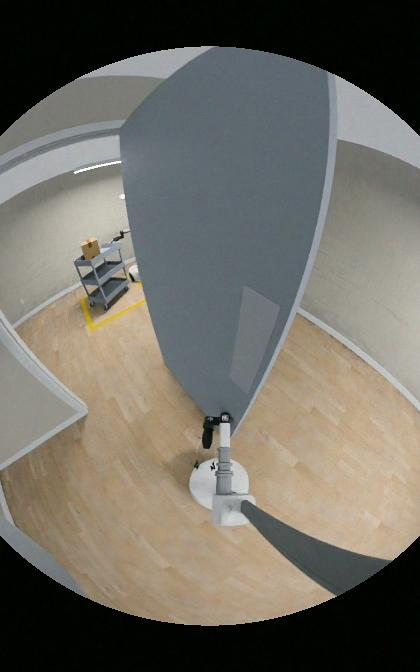

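Emit:
move:
  r1: {"base": {"strafe_m": 0.337, "translate_m": 0.255}, "pace": "slow", "contact_limits": {"strafe_m": 0.6}}
  blocking: false
  cameras: []

Emit:
wait:
  seconds: 2.5
  cameras: ["r1_head_camera", "r1_head_right_camera"]

Emit:
wait:
  seconds: 3
  cameras: ["r1_head_camera", "r1_head_left_camera", "r1_head_right_camera"]

Scene clock: 3166.60 s.
move: r1 moving
r1.base_odometry: x=-1.778 y=+1.861 heading=-1.074
r1.turned_by_wheels: +0.000
r1.turned_by_imu: +0.000
r1.base_tilt: forward=-1.6 right=+1.2
r1.lidar_m: 0.32 0.64 1.32 1.40 2.47 2.45 2.89 4.60 4.48 2.57 2.23 0.37
r1.base_status: translate_m moving; strafe_m moving
r1.joint_positions: lift_m=+0.300 arm_m=+0.231 wrist_yaw_rad=+3.089 wrist_pitch_rad=+0.002 wrist_roll_rad=+0.000 gripper_m=+0.056
r1.joint_status: not commanded
r1.measured_speeds: translate_m=+0.029 strafe_m=+0.040 rotate_rad=-0.002 lift_m=+0.000 arm_m=+0.000 wrist_yaw_rad=+0.000 wrist_pitch_rad=+0.000 wrist_roll_rad=+0.000
r1.motor_effort: lift_m=+23(24) arm_m=+6(6) wheel_0=+2(7) wheel_1=+10(10) wheel_2=-4(5)
r1.servo_current: wrist_yaw_rad=52(59) wrist_pitch_rad=52(52) wrist_roll_rad=52(52) gripper_m=46(46)
r1.contact_limits: strafe_m 0.6
r1.hand_pose: x=+0.1183 y=+0.1024 z=+0.4772 quat_wxyz=(+0.026, -0.001, +0.000, +1.000) (m; r1's base frame)
r1.wrist_depth_mm: 111 - - - - - - / 111 195 - - - - - / 111 194 370 - - - - / - 194 - - - - - / - - - - - - - / 1708 424 195 1708 191 1661 1661 / 1182 387 1118 156 1098 1160 1205
r2.base_odometry: x=-4.099 y=-5.029 heading=-0.989
r2.turned_by_wheels: +0.000
r2.turned_by_imu: +0.000
r2.base_tilt: forward=-0.7 right=+0.1
r2.lidar_m: 0.48 0.41 0.32 1.91 1.84 1.72 1.27 1.25 1.31 1.00 0.95 1.03
r2.base_status: not commanded
r2.joint_positions: lift_m=+0.686 arm_m=+0.000 wrist_yaw_rad=+1.363 wrist_pitch_rad=+0.004 wrist_roll_rad=+1.568 gripper_m=+0.001
r2.joint_status: not commanded
r2.measured_speeds: translate_m=+0.000 strafe_m=+0.000 rotate_rad=+0.000 lift_m=+0.000 arm_m=+0.000 wrist_yaw_rad=+0.000 wrist_pitch_rad=+0.000 wrist_roll_rad=+0.000
r2.motor_effort: lift_m=+20(20) arm_m=-4(4) wheel_0=+4(5) wheel_1=-4(5) wheel_2=+6(6)
r2.servo_current: wrist_yaw_rad=46(52) wrist_pitch_rad=39(46) wrist_roll_rad=46(59) gripper_m=78(91)
r2.hand_pose: x=+0.3160 y=+0.2641 z=+0.8629 quat_wxyz=(+0.551, +0.548, +0.446, +0.445) (m; r2's base frame)
r2.wrist_depth_mm: - - 484 133 187 - - / - 430 421 140 198 - - / - - 473 148 209 - - / - - 569 159 223 - - / - - - 170 236 1863 - / - - 191 178 183 1576 492 / 1808 1863 - - - 1708 1182
pictures: none
No camera images: "cameras" was empty.

Scene clock: 3169.10 s.
earlier move: r1 moving
r1.base_odometry: x=-1.542 y=+1.825 heading=-1.073
r1.turned_by_wheels: +0.000
r1.turned_by_imu: +0.003
r1.base_tilt: forward=-1.6 right=+1.3
r1.lidar_m: 0.32 0.69 1.11 1.12 2.01 2.43 2.86 4.83 4.50 2.64 0.25 0.25
r1.base_status: translate_m moving; strafe_m moving
r1.joint_positions: lift_m=+0.300 arm_m=+0.231 wrist_yaw_rad=+3.089 wrist_pitch_rad=+0.002 wrist_roll_rad=+0.000 gripper_m=+0.056
r1.joint_status: not commanded
r1.measured_speeds: translate_m=+0.061 strafe_m=+0.080 rotate_rad=+0.003 lift_m=+0.000 arm_m=+0.000 wrist_yaw_rad=+0.000 wrist_pitch_rad=+0.000 wrist_roll_rad=+0.000
r1.motor_effort: lift_m=+24(24) arm_m=+6(6) wheel_0=+4(7) wheel_1=+6(10) wheel_2=-4(7)
r1.servo_current: wrist_yaw_rad=65(65) wrist_pitch_rad=39(52) wrist_roll_rad=33(72) gripper_m=39(52)
r1.contact_limits: strafe_m 0.6
r1.hand_pose: x=+0.1183 y=+0.1024 z=+0.4772 quat_wxyz=(+0.026, -0.001, +0.000, +1.000) (m; r1's base frame)
r1.wrist_depth_mm: 111 - - - - - - / 111 239 - - - - - / 111 194 368 - - - - / 192 199 - - - - - / - - - - - - - / 1618 433 195 1708 190 1756 1661 / 1182 389 1138 156 1118 1160 1182
r2.base_odometry: x=-4.099 y=-5.029 heading=-0.989
r2.turned_by_wheels: +0.000
r2.turned_by_imu: +0.000
r2.base_tilt: forward=-0.7 right=+0.1
r2.lidar_m: 0.49 0.40 0.32 1.87 1.84 1.69 1.28 1.25 1.28 0.99 0.96 1.01
r2.base_status: not commanded
r2.joint_positions: lift_m=+0.686 arm_m=+0.000 wrist_yaw_rad=+1.363 wrist_pitch_rad=+0.004 wrist_roll_rad=+1.568 gripper_m=+0.001
r2.joint_status: not commanded
r2.measured_speeds: translate_m=+0.000 strafe_m=+0.000 rotate_rad=+0.000 lift_m=+0.000 arm_m=+0.000 wrist_yaw_rad=+0.000 wrist_pitch_rad=+0.000 wrist_roll_rad=+0.000
r2.motor_effort: lift_m=+20(20) arm_m=-4(4) wheel_0=+4(5) wheel_1=-4(5) wheel_2=+6(6)
r2.servo_current: wrist_yaw_rad=46(59) wrist_pitch_rad=39(52) wrist_roll_rad=46(59) gripper_m=78(91)
r2.hand_pose: x=+0.3160 y=+0.2641 z=+0.8629 quat_wxyz=(+0.551, +0.548, +0.446, +0.445) (m; r2's base frame)
r2.wrist_depth_mm: - - 480 133 188 - - / - 424 418 140 198 - - / - - 473 148 208 - - / - - 564 159 223 - - / - - - 169 236 1863 - / - - 193 178 183 1576 492 / 1808 1863 - - - 1756 1182
wait: 2.50 s; no rest
pictures: r1_head_camera, r1_head_right_camera
Images, in order (width x height): r1_head_camera 420x560, r1_head_right_camera 420x672.

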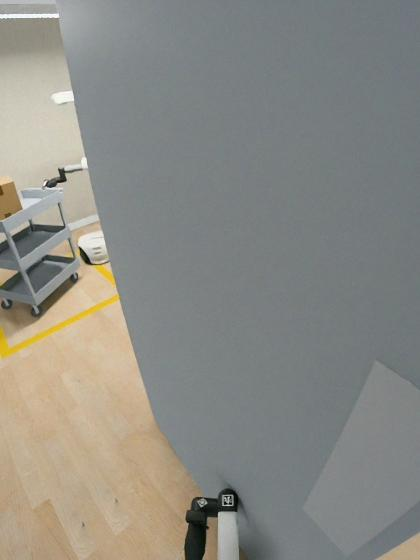

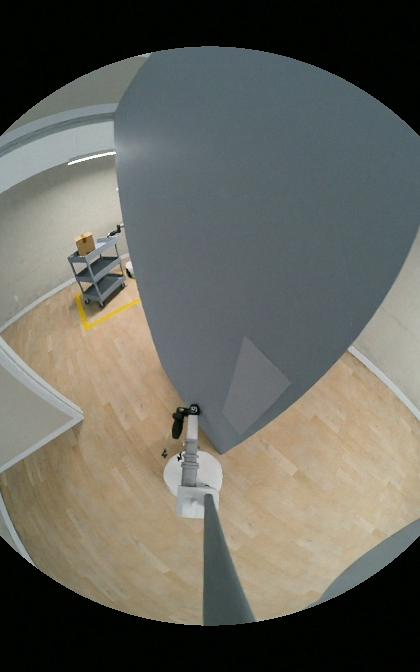

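Scene clock: 3171.60 s.
earlier move: r1 done
r1.base_odometry: x=-1.372 y=+1.800 heading=-1.073
r1.turned_by_wheels: +0.001
r1.turned_by_imu: +0.003
r1.base_tilt: forward=-1.6 right=+1.2
r1.lidar_m: 0.28 0.85 1.05 0.96 1.67 2.38 2.83 5.01 4.50 0.25 0.25 0.25
r1.base_status: done
r1.joint_positions: lift_m=+0.300 arm_m=+0.231 wrist_yaw_rad=+3.089 wrist_pitch_rad=+0.002 wrist_roll_rad=+0.000 gripper_m=+0.056
r1.joint_status: not commanded
r1.measured_speeds: translate_m=+0.000 strafe_m=+0.000 rotate_rad=+0.000 lift_m=+0.000 arm_m=+0.000 wrist_yaw_rad=+0.000 wrist_pitch_rad=+0.000 wrist_roll_rad=+0.000
r1.motor_effort: lift_m=+23(24) arm_m=+6(6) wheel_0=+11(12) wheel_1=+6(10) wheel_2=-1(7)
r1.servo_current: wrist_yaw_rad=26(65) wrist_pitch_rad=52(52) wrist_roll_rad=39(72) gripper_m=39(52)
r1.contact_limits: strafe_m 0.6
r1.hand_pose: x=+0.1183 y=+0.1024 z=+0.4772 quat_wxyz=(+0.026, -0.001, +0.000, +1.000) (m; r1's base frame)
r1.wrist_depth_mm: 111 - - - - - - / 111 413 - - - - - / 112 194 368 - - - - / 192 200 - - - - - / - - - - - - - / 1618 436 195 1756 191 1756 1661 / 1182 389 1138 156 1098 1160 1205
r2.base_odometry: x=-4.099 y=-5.029 heading=-0.989
r2.turned_by_wheels: +0.000
r2.turned_by_imu: +0.000
r2.base_tilt: forward=-0.7 right=+0.0
r2.lidar_m: 0.47 0.41 0.33 1.89 1.84 1.72 1.29 1.27 1.29 0.99 0.95 1.00
r2.base_status: not commanded
r2.joint_positions: lift_m=+0.686 arm_m=+0.000 wrist_yaw_rad=+1.363 wrist_pitch_rad=+0.004 wrist_roll_rad=+1.568 gripper_m=+0.001
r2.joint_status: not commanded
r2.measured_speeds: translate_m=+0.000 strafe_m=+0.000 rotate_rad=+0.000 lift_m=+0.000 arm_m=+0.000 wrist_yaw_rad=+0.000 wrist_pitch_rad=+0.000 wrist_roll_rad=+0.000
r2.motor_effort: lift_m=+20(20) arm_m=-3(4) wheel_0=+4(5) wheel_1=-4(5) wheel_2=+6(6)
r2.servo_current: wrist_yaw_rad=46(59) wrist_pitch_rad=33(52) wrist_roll_rad=39(59) gripper_m=78(91)
r2.hand_pose: x=+0.3160 y=+0.2641 z=+0.8629 quat_wxyz=(+0.551, +0.548, +0.446, +0.445) (m; r2's base frame)
r2.wrist_depth_mm: - - 480 133 188 - - / - 427 418 140 198 - - / - - 473 148 210 - - / - - 564 159 222 - - / - - - 169 236 1863 - / - - 191 178 183 1661 488 / 1808 1863 - - - 1756 1182
wait: 2.50 of 3 s (r1 has come to rest)
pictures: r1_head_camera, r1_head_left_camera, r1_head_right_camera
Images, in order (width x height): r1_head_camera 420x560, r1_head_left_camera 420x672, r1_head_right_camera 420x672.

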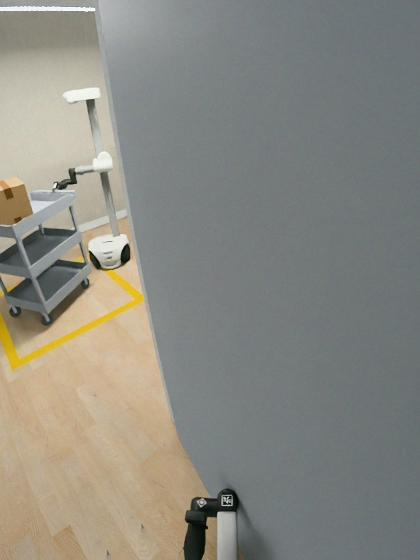

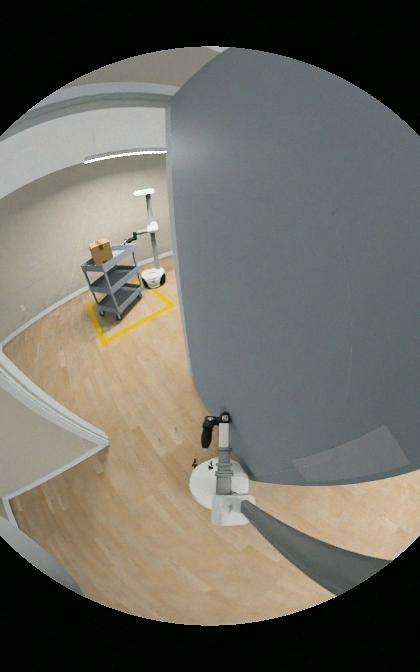

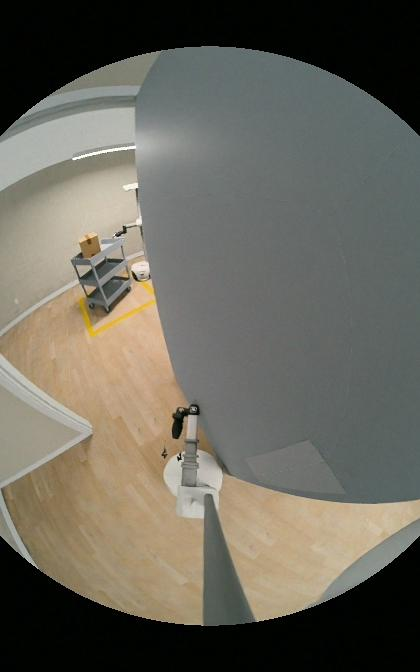

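Emit:
move:
  r1: {"base": {"strafe_m": 0.45, "translate_m": -0.013}, "joints": {"arm_m": 0.12}, "pace": "slow", "contact_limits": {"strafe_m": 0.5}}
  blocking: false
  cameras: []

Emit:
wait:
  seconds: 2.5
  cameras: ["r1_head_left_camera"]

Emit:
wait:
  seconds: 4
  cameras: ["r1_head_camera", "r1_head_left_camera", "r1_head_right_camera"]

Scene clock: 3221.03 s.
move: r1 moving
r1.base_odometry: x=-1.360 y=+1.806 heading=-1.072
r1.turned_by_wheels: +0.001
r1.turned_by_imu: +0.001
r1.base_tilt: forward=-1.6 right=+1.2
r1.lidar_m: 0.27 0.86 1.03 0.95 1.68 2.39 2.84 5.02 5.00 0.25 - 0.25
r1.base_status: translate_m moving; strafe_m moving
r1.joint_positions: lift_m=+0.300 arm_m=+0.218 wrist_yaw_rad=+3.089 wrist_pitch_rad=+0.002 wrist_roll_rad=+0.000 gripper_m=+0.056
r1.joint_status: arm_m moving
r1.measured_speeds: translate_m=-0.002 strafe_m=+0.057 rotate_rad=-0.004 lift_m=+0.000 arm_m=-0.048 wrist_yaw_rad=+0.000 wrist_pitch_rad=+0.000 wrist_roll_rad=+0.000
r1.motor_effort: lift_m=+23(24) arm_m=-4(6) wheel_0=+3(12) wheel_1=+6(8) wheel_2=+6(8)
r1.servo_current: wrist_yaw_rad=59(59) wrist_pitch_rad=39(46) wrist_roll_rad=46(65) gripper_m=39(46)
r1.contact_limits: strafe_m 0.5
r1.hand_pose: x=+0.1059 y=+0.1024 z=+0.4772 quat_wxyz=(+0.026, -0.001, +0.000, +1.000) (m; r1's base frame)
r1.wrist_depth_mm: - - - - - - - / - 186 421 - - - - / 107 176 330 - - - - / 150 186 399 - - - - / - 427 - - - - - / 1756 397 195 1708 190 1756 1661 / 1308 379 1118 156 1098 1160 1182
r2.base_odometry: x=-4.099 y=-5.029 heading=-0.989
r2.turned_by_wheels: +0.000
r2.turned_by_imu: +0.000
r2.base_tilt: forward=-0.7 right=+0.1
r2.lidar_m: 0.49 0.40 0.30 1.91 1.84 1.69 1.31 1.26 1.32 0.99 0.95 1.02
r2.base_status: not commanded
r2.joint_positions: lift_m=+0.686 arm_m=+0.000 wrist_yaw_rad=+1.363 wrist_pitch_rad=+0.004 wrist_roll_rad=+1.568 gripper_m=+0.001
r2.joint_status: not commanded
r2.measured_speeds: translate_m=+0.000 strafe_m=+0.000 rotate_rad=+0.000 lift_m=+0.000 arm_m=+0.000 wrist_yaw_rad=+0.000 wrist_pitch_rad=+0.000 wrist_roll_rad=+0.000
r2.motor_effort: lift_m=+20(20) arm_m=-4(4) wheel_0=+4(5) wheel_1=-4(5) wheel_2=+5(6)
r2.servo_current: wrist_yaw_rad=46(52) wrist_pitch_rad=46(52) wrist_roll_rad=52(59) gripper_m=85(91)
r2.hand_pose: x=+0.3160 y=+0.2641 z=+0.8629 quat_wxyz=(+0.551, +0.548, +0.446, +0.445) (m; r2's base frame)
r2.wrist_depth_mm: - - 480 133 188 - - / - 430 418 140 198 - - / - - 477 148 210 - - / - - 564 159 222 - - / - - - 169 236 1863 - / - - 191 179 183 1618 492 / 1863 1863 - - - 1708 1205
pictures: none
No camera images: "cameras" was empty.

Scene clock: 3223.53 s.
earlier move: r1 moving
r1.base_odometry: x=-1.151 y=+1.928 heading=-1.073
r1.turned_by_wheels: -0.001
r1.turned_by_imu: +0.000
r1.base_tilt: forward=-1.6 right=+1.3
r1.lidar_m: 0.42 2.05 0.72 0.71 1.32 2.22 2.62 5.18 0.25 0.26 0.25 0.25
r1.base_status: translate_m moving; strafe_m moving
r1.joint_positions: lift_m=+0.300 arm_m=+0.120 wrist_yaw_rad=+3.089 wrist_pitch_rad=+0.002 wrist_roll_rad=+0.000 gripper_m=+0.056
r1.joint_status: all done
r1.measured_speeds: translate_m=-0.003 strafe_m=+0.100 rotate_rad=+0.003 lift_m=+0.000 arm_m=+0.000 wrist_yaw_rad=+0.000 wrist_pitch_rad=+0.000 wrist_roll_rad=+0.000
r1.motor_effort: lift_m=+23(24) arm_m=-5(9) wheel_0=-1(12) wheel_1=+0(8) wheel_2=+3(8)
r1.servo_current: wrist_yaw_rad=13(65) wrist_pitch_rad=39(52) wrist_roll_rad=39(65) gripper_m=39(46)
r1.contact_limits: strafe_m 0.5
r1.hand_pose: x=+0.0076 y=+0.1024 z=+0.4772 quat_wxyz=(+0.026, -0.001, +0.000, +1.000) (m; r1's base frame)
r1.wrist_depth_mm: - 306 - - - - - / - 126 - - - - - / 110 129 259 - - - - / 112 153 334 - - - - / 282 - - - - - - / 289 1708 195 1756 190 1708 1661 / 281 338 1138 155 1098 1138 1205
r2.base_odometry: x=-4.099 y=-5.029 heading=-0.989
r2.turned_by_wheels: +0.000
r2.turned_by_imu: +0.000
r2.base_tilt: forward=-0.7 right=+0.1
r2.lidar_m: 0.48 0.40 0.31 1.91 1.84 1.68 1.29 1.25 1.30 0.98 0.94 1.02
r2.base_status: not commanded
r2.joint_positions: lift_m=+0.686 arm_m=+0.000 wrist_yaw_rad=+1.363 wrist_pitch_rad=+0.004 wrist_roll_rad=+1.568 gripper_m=+0.001
r2.joint_status: not commanded
r2.measured_speeds: translate_m=+0.000 strafe_m=+0.000 rotate_rad=+0.000 lift_m=+0.000 arm_m=+0.000 wrist_yaw_rad=+0.000 wrist_pitch_rad=+0.000 wrist_roll_rad=+0.000
r2.motor_effort: lift_m=+20(20) arm_m=-4(4) wheel_0=+4(5) wheel_1=-4(5) wheel_2=+6(6)
r2.servo_current: wrist_yaw_rad=33(59) wrist_pitch_rad=52(52) wrist_roll_rad=39(59) gripper_m=78(91)
r2.hand_pose: x=+0.3160 y=+0.2641 z=+0.8629 quat_wxyz=(+0.551, +0.548, +0.446, +0.445) (m; r2's base frame)
r2.wrist_depth_mm: - - 484 133 188 - - / - 427 418 140 198 - - / - - 469 148 210 - - / - - 569 159 222 - - / - - - 169 236 1921 - / - - 191 178 183 1618 488 / 1863 1863 - - - 1756 1182
wait: 2.50 s; no rest
pictures: r1_head_left_camera
Images, in order (width x height): r1_head_left_camera 420x672.

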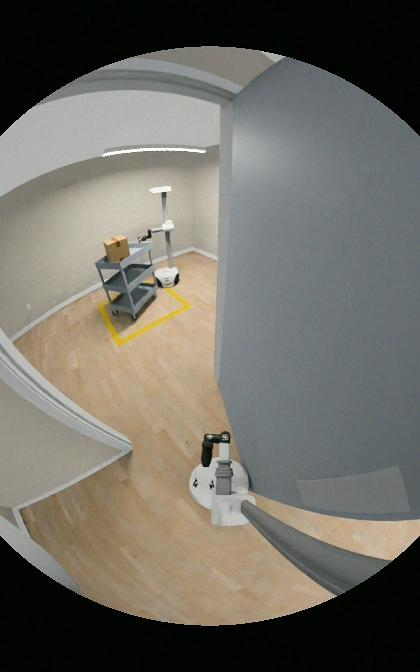

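Scene clock: 3226.20 s.
earlier move: r1 done
r1.base_odometry: x=-0.983 y=+2.026 heading=-1.072
r1.turned_by_wheels: +0.001
r1.turned_by_imu: +0.002
r1.base_tilt: forward=-1.6 right=+1.3
r1.lidar_m: 0.73 1.95 0.54 0.58 1.08 2.07 2.45 4.80 - - 0.25 0.27
r1.base_status: done
r1.joint_positions: lift_m=+0.300 arm_m=+0.120 wrist_yaw_rad=+3.089 wrist_pitch_rad=+0.002 wrist_roll_rad=+0.000 gripper_m=+0.056
r1.joint_status: all done
r1.measured_speeds: translate_m=+0.000 strafe_m=+0.000 rotate_rad=+0.000 lift_m=+0.000 arm_m=+0.000 wrist_yaw_rad=+0.000 wrist_pitch_rad=+0.000 wrist_roll_rad=+0.000
r1.motor_effort: lift_m=+23(24) arm_m=-5(9) wheel_0=+5(12) wheel_1=-2(8) wheel_2=+9(10)
r1.servo_current: wrist_yaw_rad=59(65) wrist_pitch_rad=46(52) wrist_roll_rad=39(65) gripper_m=33(46)
r1.contact_limits: strafe_m 0.5
r1.hand_pose: x=+0.0076 y=+0.1024 z=+0.4772 quat_wxyz=(+0.026, -0.001, +0.000, +1.000) (m; r1's base frame)
r1.wrist_depth_mm: - 307 - - - - - / - 126 - - - - - / 110 129 258 - - - - / 112 153 336 - - - - / 279 - - - - - - / 287 1808 195 1756 190 1756 1499 / 282 336 1118 156 1098 1182 1160
r2.base_odometry: x=-4.099 y=-5.029 heading=-0.989
r2.turned_by_wheels: +0.000
r2.turned_by_imu: +0.000
r2.base_tilt: forward=-0.7 right=+0.1
r2.lidar_m: 0.47 0.41 0.33 1.89 1.84 1.74 1.28 1.23 1.27 0.97 0.95 1.02
r2.base_status: not commanded
r2.joint_positions: lift_m=+0.686 arm_m=+0.000 wrist_yaw_rad=+1.363 wrist_pitch_rad=+0.004 wrist_roll_rad=+1.568 gripper_m=+0.001
r2.joint_status: not commanded
r2.measured_speeds: translate_m=+0.000 strafe_m=+0.000 rotate_rad=+0.000 lift_m=+0.000 arm_m=+0.000 wrist_yaw_rad=+0.000 wrist_pitch_rad=+0.000 wrist_roll_rad=+0.000
r2.motor_effort: lift_m=+20(20) arm_m=-4(4) wheel_0=+4(5) wheel_1=-4(5) wheel_2=+6(6)
r2.servo_current: wrist_yaw_rad=46(65) wrist_pitch_rad=39(52) wrist_roll_rad=52(59) gripper_m=91(98)
r2.hand_pose: x=+0.3160 y=+0.2641 z=+0.8629 quat_wxyz=(+0.551, +0.548, +0.446, +0.445) (m; r2's base frame)
r2.wrist_depth_mm: - - 480 133 188 - - / - 427 418 140 199 - - / - - 473 148 210 - - / - - 569 159 222 - - / - - - 169 236 1863 - / - - 191 178 183 1618 492 / 1863 1863 - - - 1708 1182
wait: 2.67 of 4 s (r1 has come to rest)
pictures: r1_head_camera, r1_head_left_camera, r1_head_right_camera
Images, in order (width x height): r1_head_camera 420x560, r1_head_left_camera 420x672, r1_head_right_camera 420x672.

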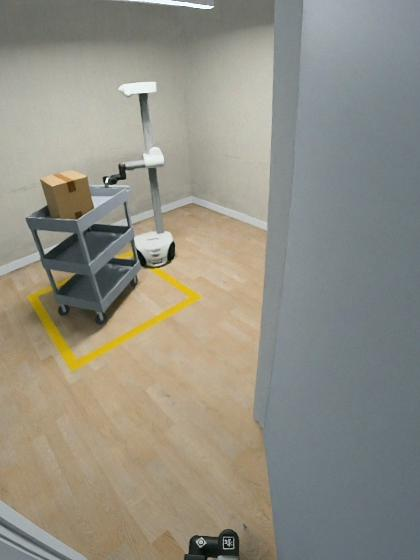

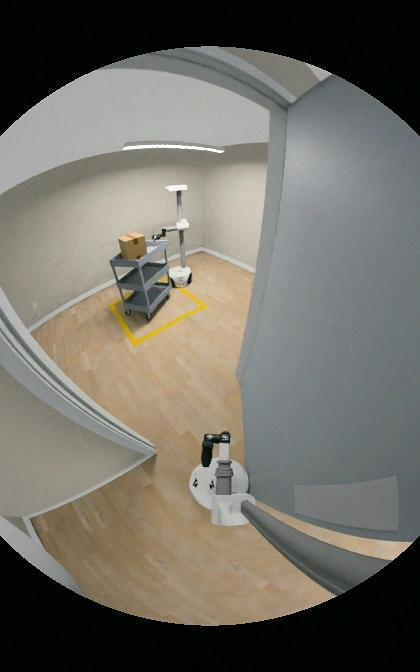

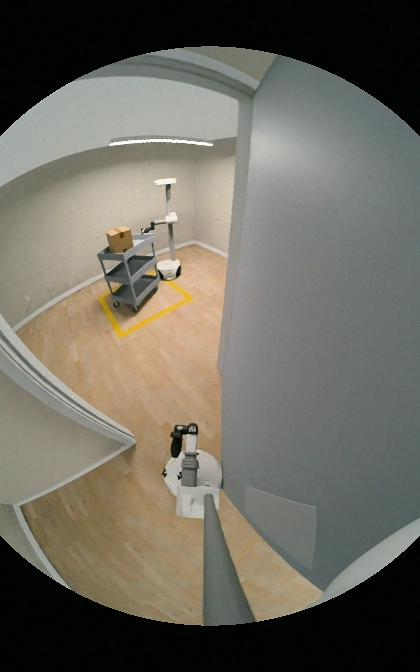

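Emit:
move:
  r1: {"base": {"strafe_m": 0.22, "translate_m": 0.295}, "pace": "slow", "contact_limits": {"strafe_m": 0.5}}
  blocking: false
  cameras: []

Emit:
wait:
  seconds: 6
  cameras: ["r1_head_camera", "r1_head_left_camera", "r1_head_right_camera"]

Scene clock: 3245.57 s.
move: r1 moving
r1.base_odometry: x=-0.971 y=+2.021 heading=-1.072
r1.turned_by_wheels: +0.000
r1.turned_by_imu: -0.001
r1.base_tilt: forward=-1.6 right=+1.3
r1.lidar_m: 0.76 1.94 0.52 0.56 1.03 2.07 2.45 4.79 - - 0.25 0.25
r1.base_status: translate_m moving; strafe_m moving
r1.joint_positions: lift_m=+0.300 arm_m=+0.120 wrist_yaw_rad=+3.089 wrist_pitch_rad=+0.002 wrist_roll_rad=+0.000 gripper_m=+0.056
r1.joint_status: not commanded
r1.measured_speeds: translate_m=+0.042 strafe_m=+0.032 rotate_rad=+0.002 lift_m=+0.000 arm_m=+0.000 wrist_yaw_rad=+0.000 wrist_pitch_rad=+0.000 wrist_roll_rad=+0.000
r1.motor_effort: lift_m=+23(24) arm_m=-5(5) wheel_0=+1(5) wheel_1=+1(4) wheel_2=-7(8)
r1.servo_current: wrist_yaw_rad=52(65) wrist_pitch_rad=46(46) wrist_roll_rad=52(59) gripper_m=46(46)
r1.contact_limits: strafe_m 0.5
r1.hand_pose: x=+0.0076 y=+0.1024 z=+0.4772 quat_wxyz=(+0.026, -0.001, +0.000, +1.000) (m; r1's base frame)
r1.wrist_depth_mm: - 307 - - - - - / - 127 - - - - - / 110 129 258 - - - - / 113 153 336 - - - - / 281 - - - - - - / 287 1756 195 1756 190 1708 1499 / 281 336 1118 156 1118 1160 1229
r2.base_odometry: x=-4.099 y=-5.029 heading=-0.989
r2.turned_by_wheels: +0.000
r2.turned_by_imu: +0.000
r2.base_tilt: forward=-0.7 right=+0.0
r2.lidar_m: 0.48 0.38 0.33 1.90 1.84 1.70 1.28 1.24 1.29 0.98 0.94 1.00
r2.base_status: not commanded
r2.joint_positions: lift_m=+0.686 arm_m=+0.000 wrist_yaw_rad=+1.363 wrist_pitch_rad=+0.004 wrist_roll_rad=+1.568 gripper_m=+0.001
r2.joint_status: not commanded
r2.measured_speeds: translate_m=+0.000 strafe_m=+0.000 rotate_rad=+0.000 lift_m=+0.000 arm_m=+0.000 wrist_yaw_rad=+0.000 wrist_pitch_rad=+0.000 wrist_roll_rad=+0.000
r2.motor_effort: lift_m=+20(20) arm_m=-4(4) wheel_0=+4(5) wheel_1=-4(4) wheel_2=+6(6)
r2.servo_current: wrist_yaw_rad=52(59) wrist_pitch_rad=46(46) wrist_roll_rad=46(65) gripper_m=78(91)
r2.hand_pose: x=+0.3160 y=+0.2641 z=+0.8629 quat_wxyz=(+0.551, +0.548, +0.446, +0.445) (m; r2's base frame)
r2.wrist_depth_mm: - - 477 133 189 - - / - 427 421 140 198 - - / - - 469 148 209 - - / - - 569 159 222 - - / - - - 170 236 1863 - / - - 191 178 183 1576 488 / 1863 1921 - - - 1756 1205
pictures: none
No camera images: "cameras" was empty.

Scene clock: 3249.97 s.
earlier move: r1 done
r1.base_odometry: x=-0.648 y=+1.872 heading=-1.073
r1.turned_by_wheels: -0.001
r1.turned_by_imu: +0.000
r1.base_tilt: forward=-1.6 right=+1.3
r1.lidar_m: 2.04 1.60 3.07 0.28 0.29 2.12 2.50 0.25 0.26 0.25 0.25 0.45
r1.base_status: done
r1.joint_positions: lift_m=+0.300 arm_m=+0.120 wrist_yaw_rad=+3.089 wrist_pitch_rad=+0.002 wrist_roll_rad=+0.000 gripper_m=+0.056
r1.joint_status: not commanded
r1.measured_speeds: translate_m=+0.000 strafe_m=+0.000 rotate_rad=+0.000 lift_m=+0.000 arm_m=+0.000 wrist_yaw_rad=+0.000 wrist_pitch_rad=+0.000 wrist_roll_rad=+0.000
r1.motor_effort: lift_m=+23(24) arm_m=-5(5) wheel_0=+3(5) wheel_1=-9(10) wheel_2=-6(10)
r1.servo_current: wrist_yaw_rad=52(65) wrist_pitch_rad=46(52) wrist_roll_rad=59(72) gripper_m=46(52)
r1.contact_limits: strafe_m 0.5
r1.hand_pose: x=+0.0076 y=+0.1024 z=+0.4772 quat_wxyz=(+0.026, -0.001, +0.000, +1.000) (m; r1's base frame)
r1.wrist_depth_mm: - 306 - - - - 300 / - 126 - - - - 303 / 110 129 257 - - - 297 / 113 153 338 - - - 298 / 281 549 - - - - 298 / 289 539 195 1708 191 1708 300 / 282 338 1118 156 1078 1078 304
r2.base_odometry: x=-4.099 y=-5.029 heading=-0.989
r2.turned_by_wheels: +0.000
r2.turned_by_imu: +0.001
r2.base_tilt: forward=-0.7 right=+0.0
r2.lidar_m: 0.49 0.40 0.33 1.89 1.86 1.71 1.31 1.25 1.31 1.00 0.95 1.03
r2.base_status: not commanded
r2.joint_positions: lift_m=+0.686 arm_m=+0.000 wrist_yaw_rad=+1.363 wrist_pitch_rad=+0.004 wrist_roll_rad=+1.568 gripper_m=+0.001
r2.joint_status: not commanded
r2.measured_speeds: translate_m=+0.000 strafe_m=+0.000 rotate_rad=+0.000 lift_m=+0.000 arm_m=+0.000 wrist_yaw_rad=+0.000 wrist_pitch_rad=+0.000 wrist_roll_rad=+0.000
r2.motor_effort: lift_m=+20(20) arm_m=-4(4) wheel_0=+4(5) wheel_1=-4(5) wheel_2=+5(6)
r2.servo_current: wrist_yaw_rad=39(59) wrist_pitch_rad=46(52) wrist_roll_rad=52(65) gripper_m=85(91)
r2.hand_pose: x=+0.3160 y=+0.2641 z=+0.8629 quat_wxyz=(+0.551, +0.548, +0.446, +0.445) (m; r2's base frame)
r2.wrist_depth_mm: - - 480 133 188 - - / - 427 418 141 198 - - / - - 473 148 209 - - / - - 564 159 223 - - / - - - 169 234 1983 - / - - 191 178 183 1661 492 / 1863 1808 - - - 1708 1182
wait: 4.40 of 6 s (r1 has come to rest)
pictures: r1_head_camera, r1_head_left_camera, r1_head_right_camera
Images, in order (width x height): r1_head_camera 420x560, r1_head_left_camera 420x672, r1_head_right_camera 420x672.

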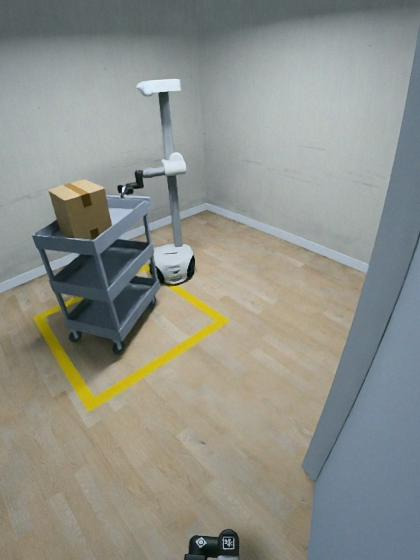

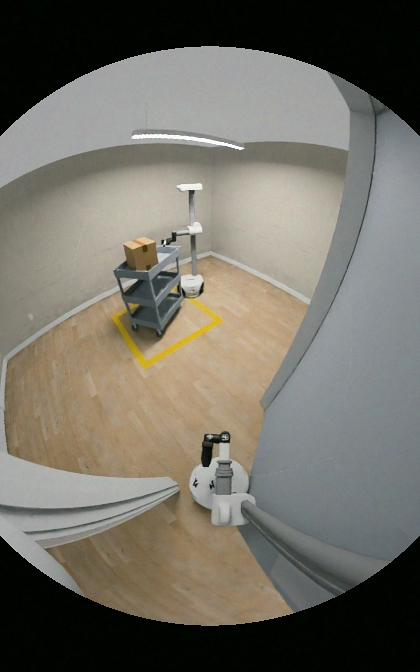

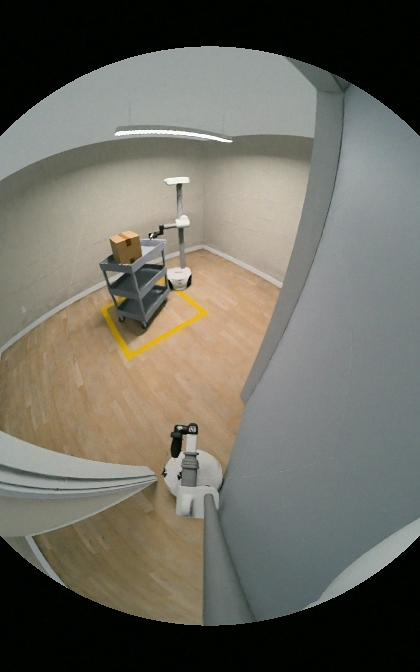

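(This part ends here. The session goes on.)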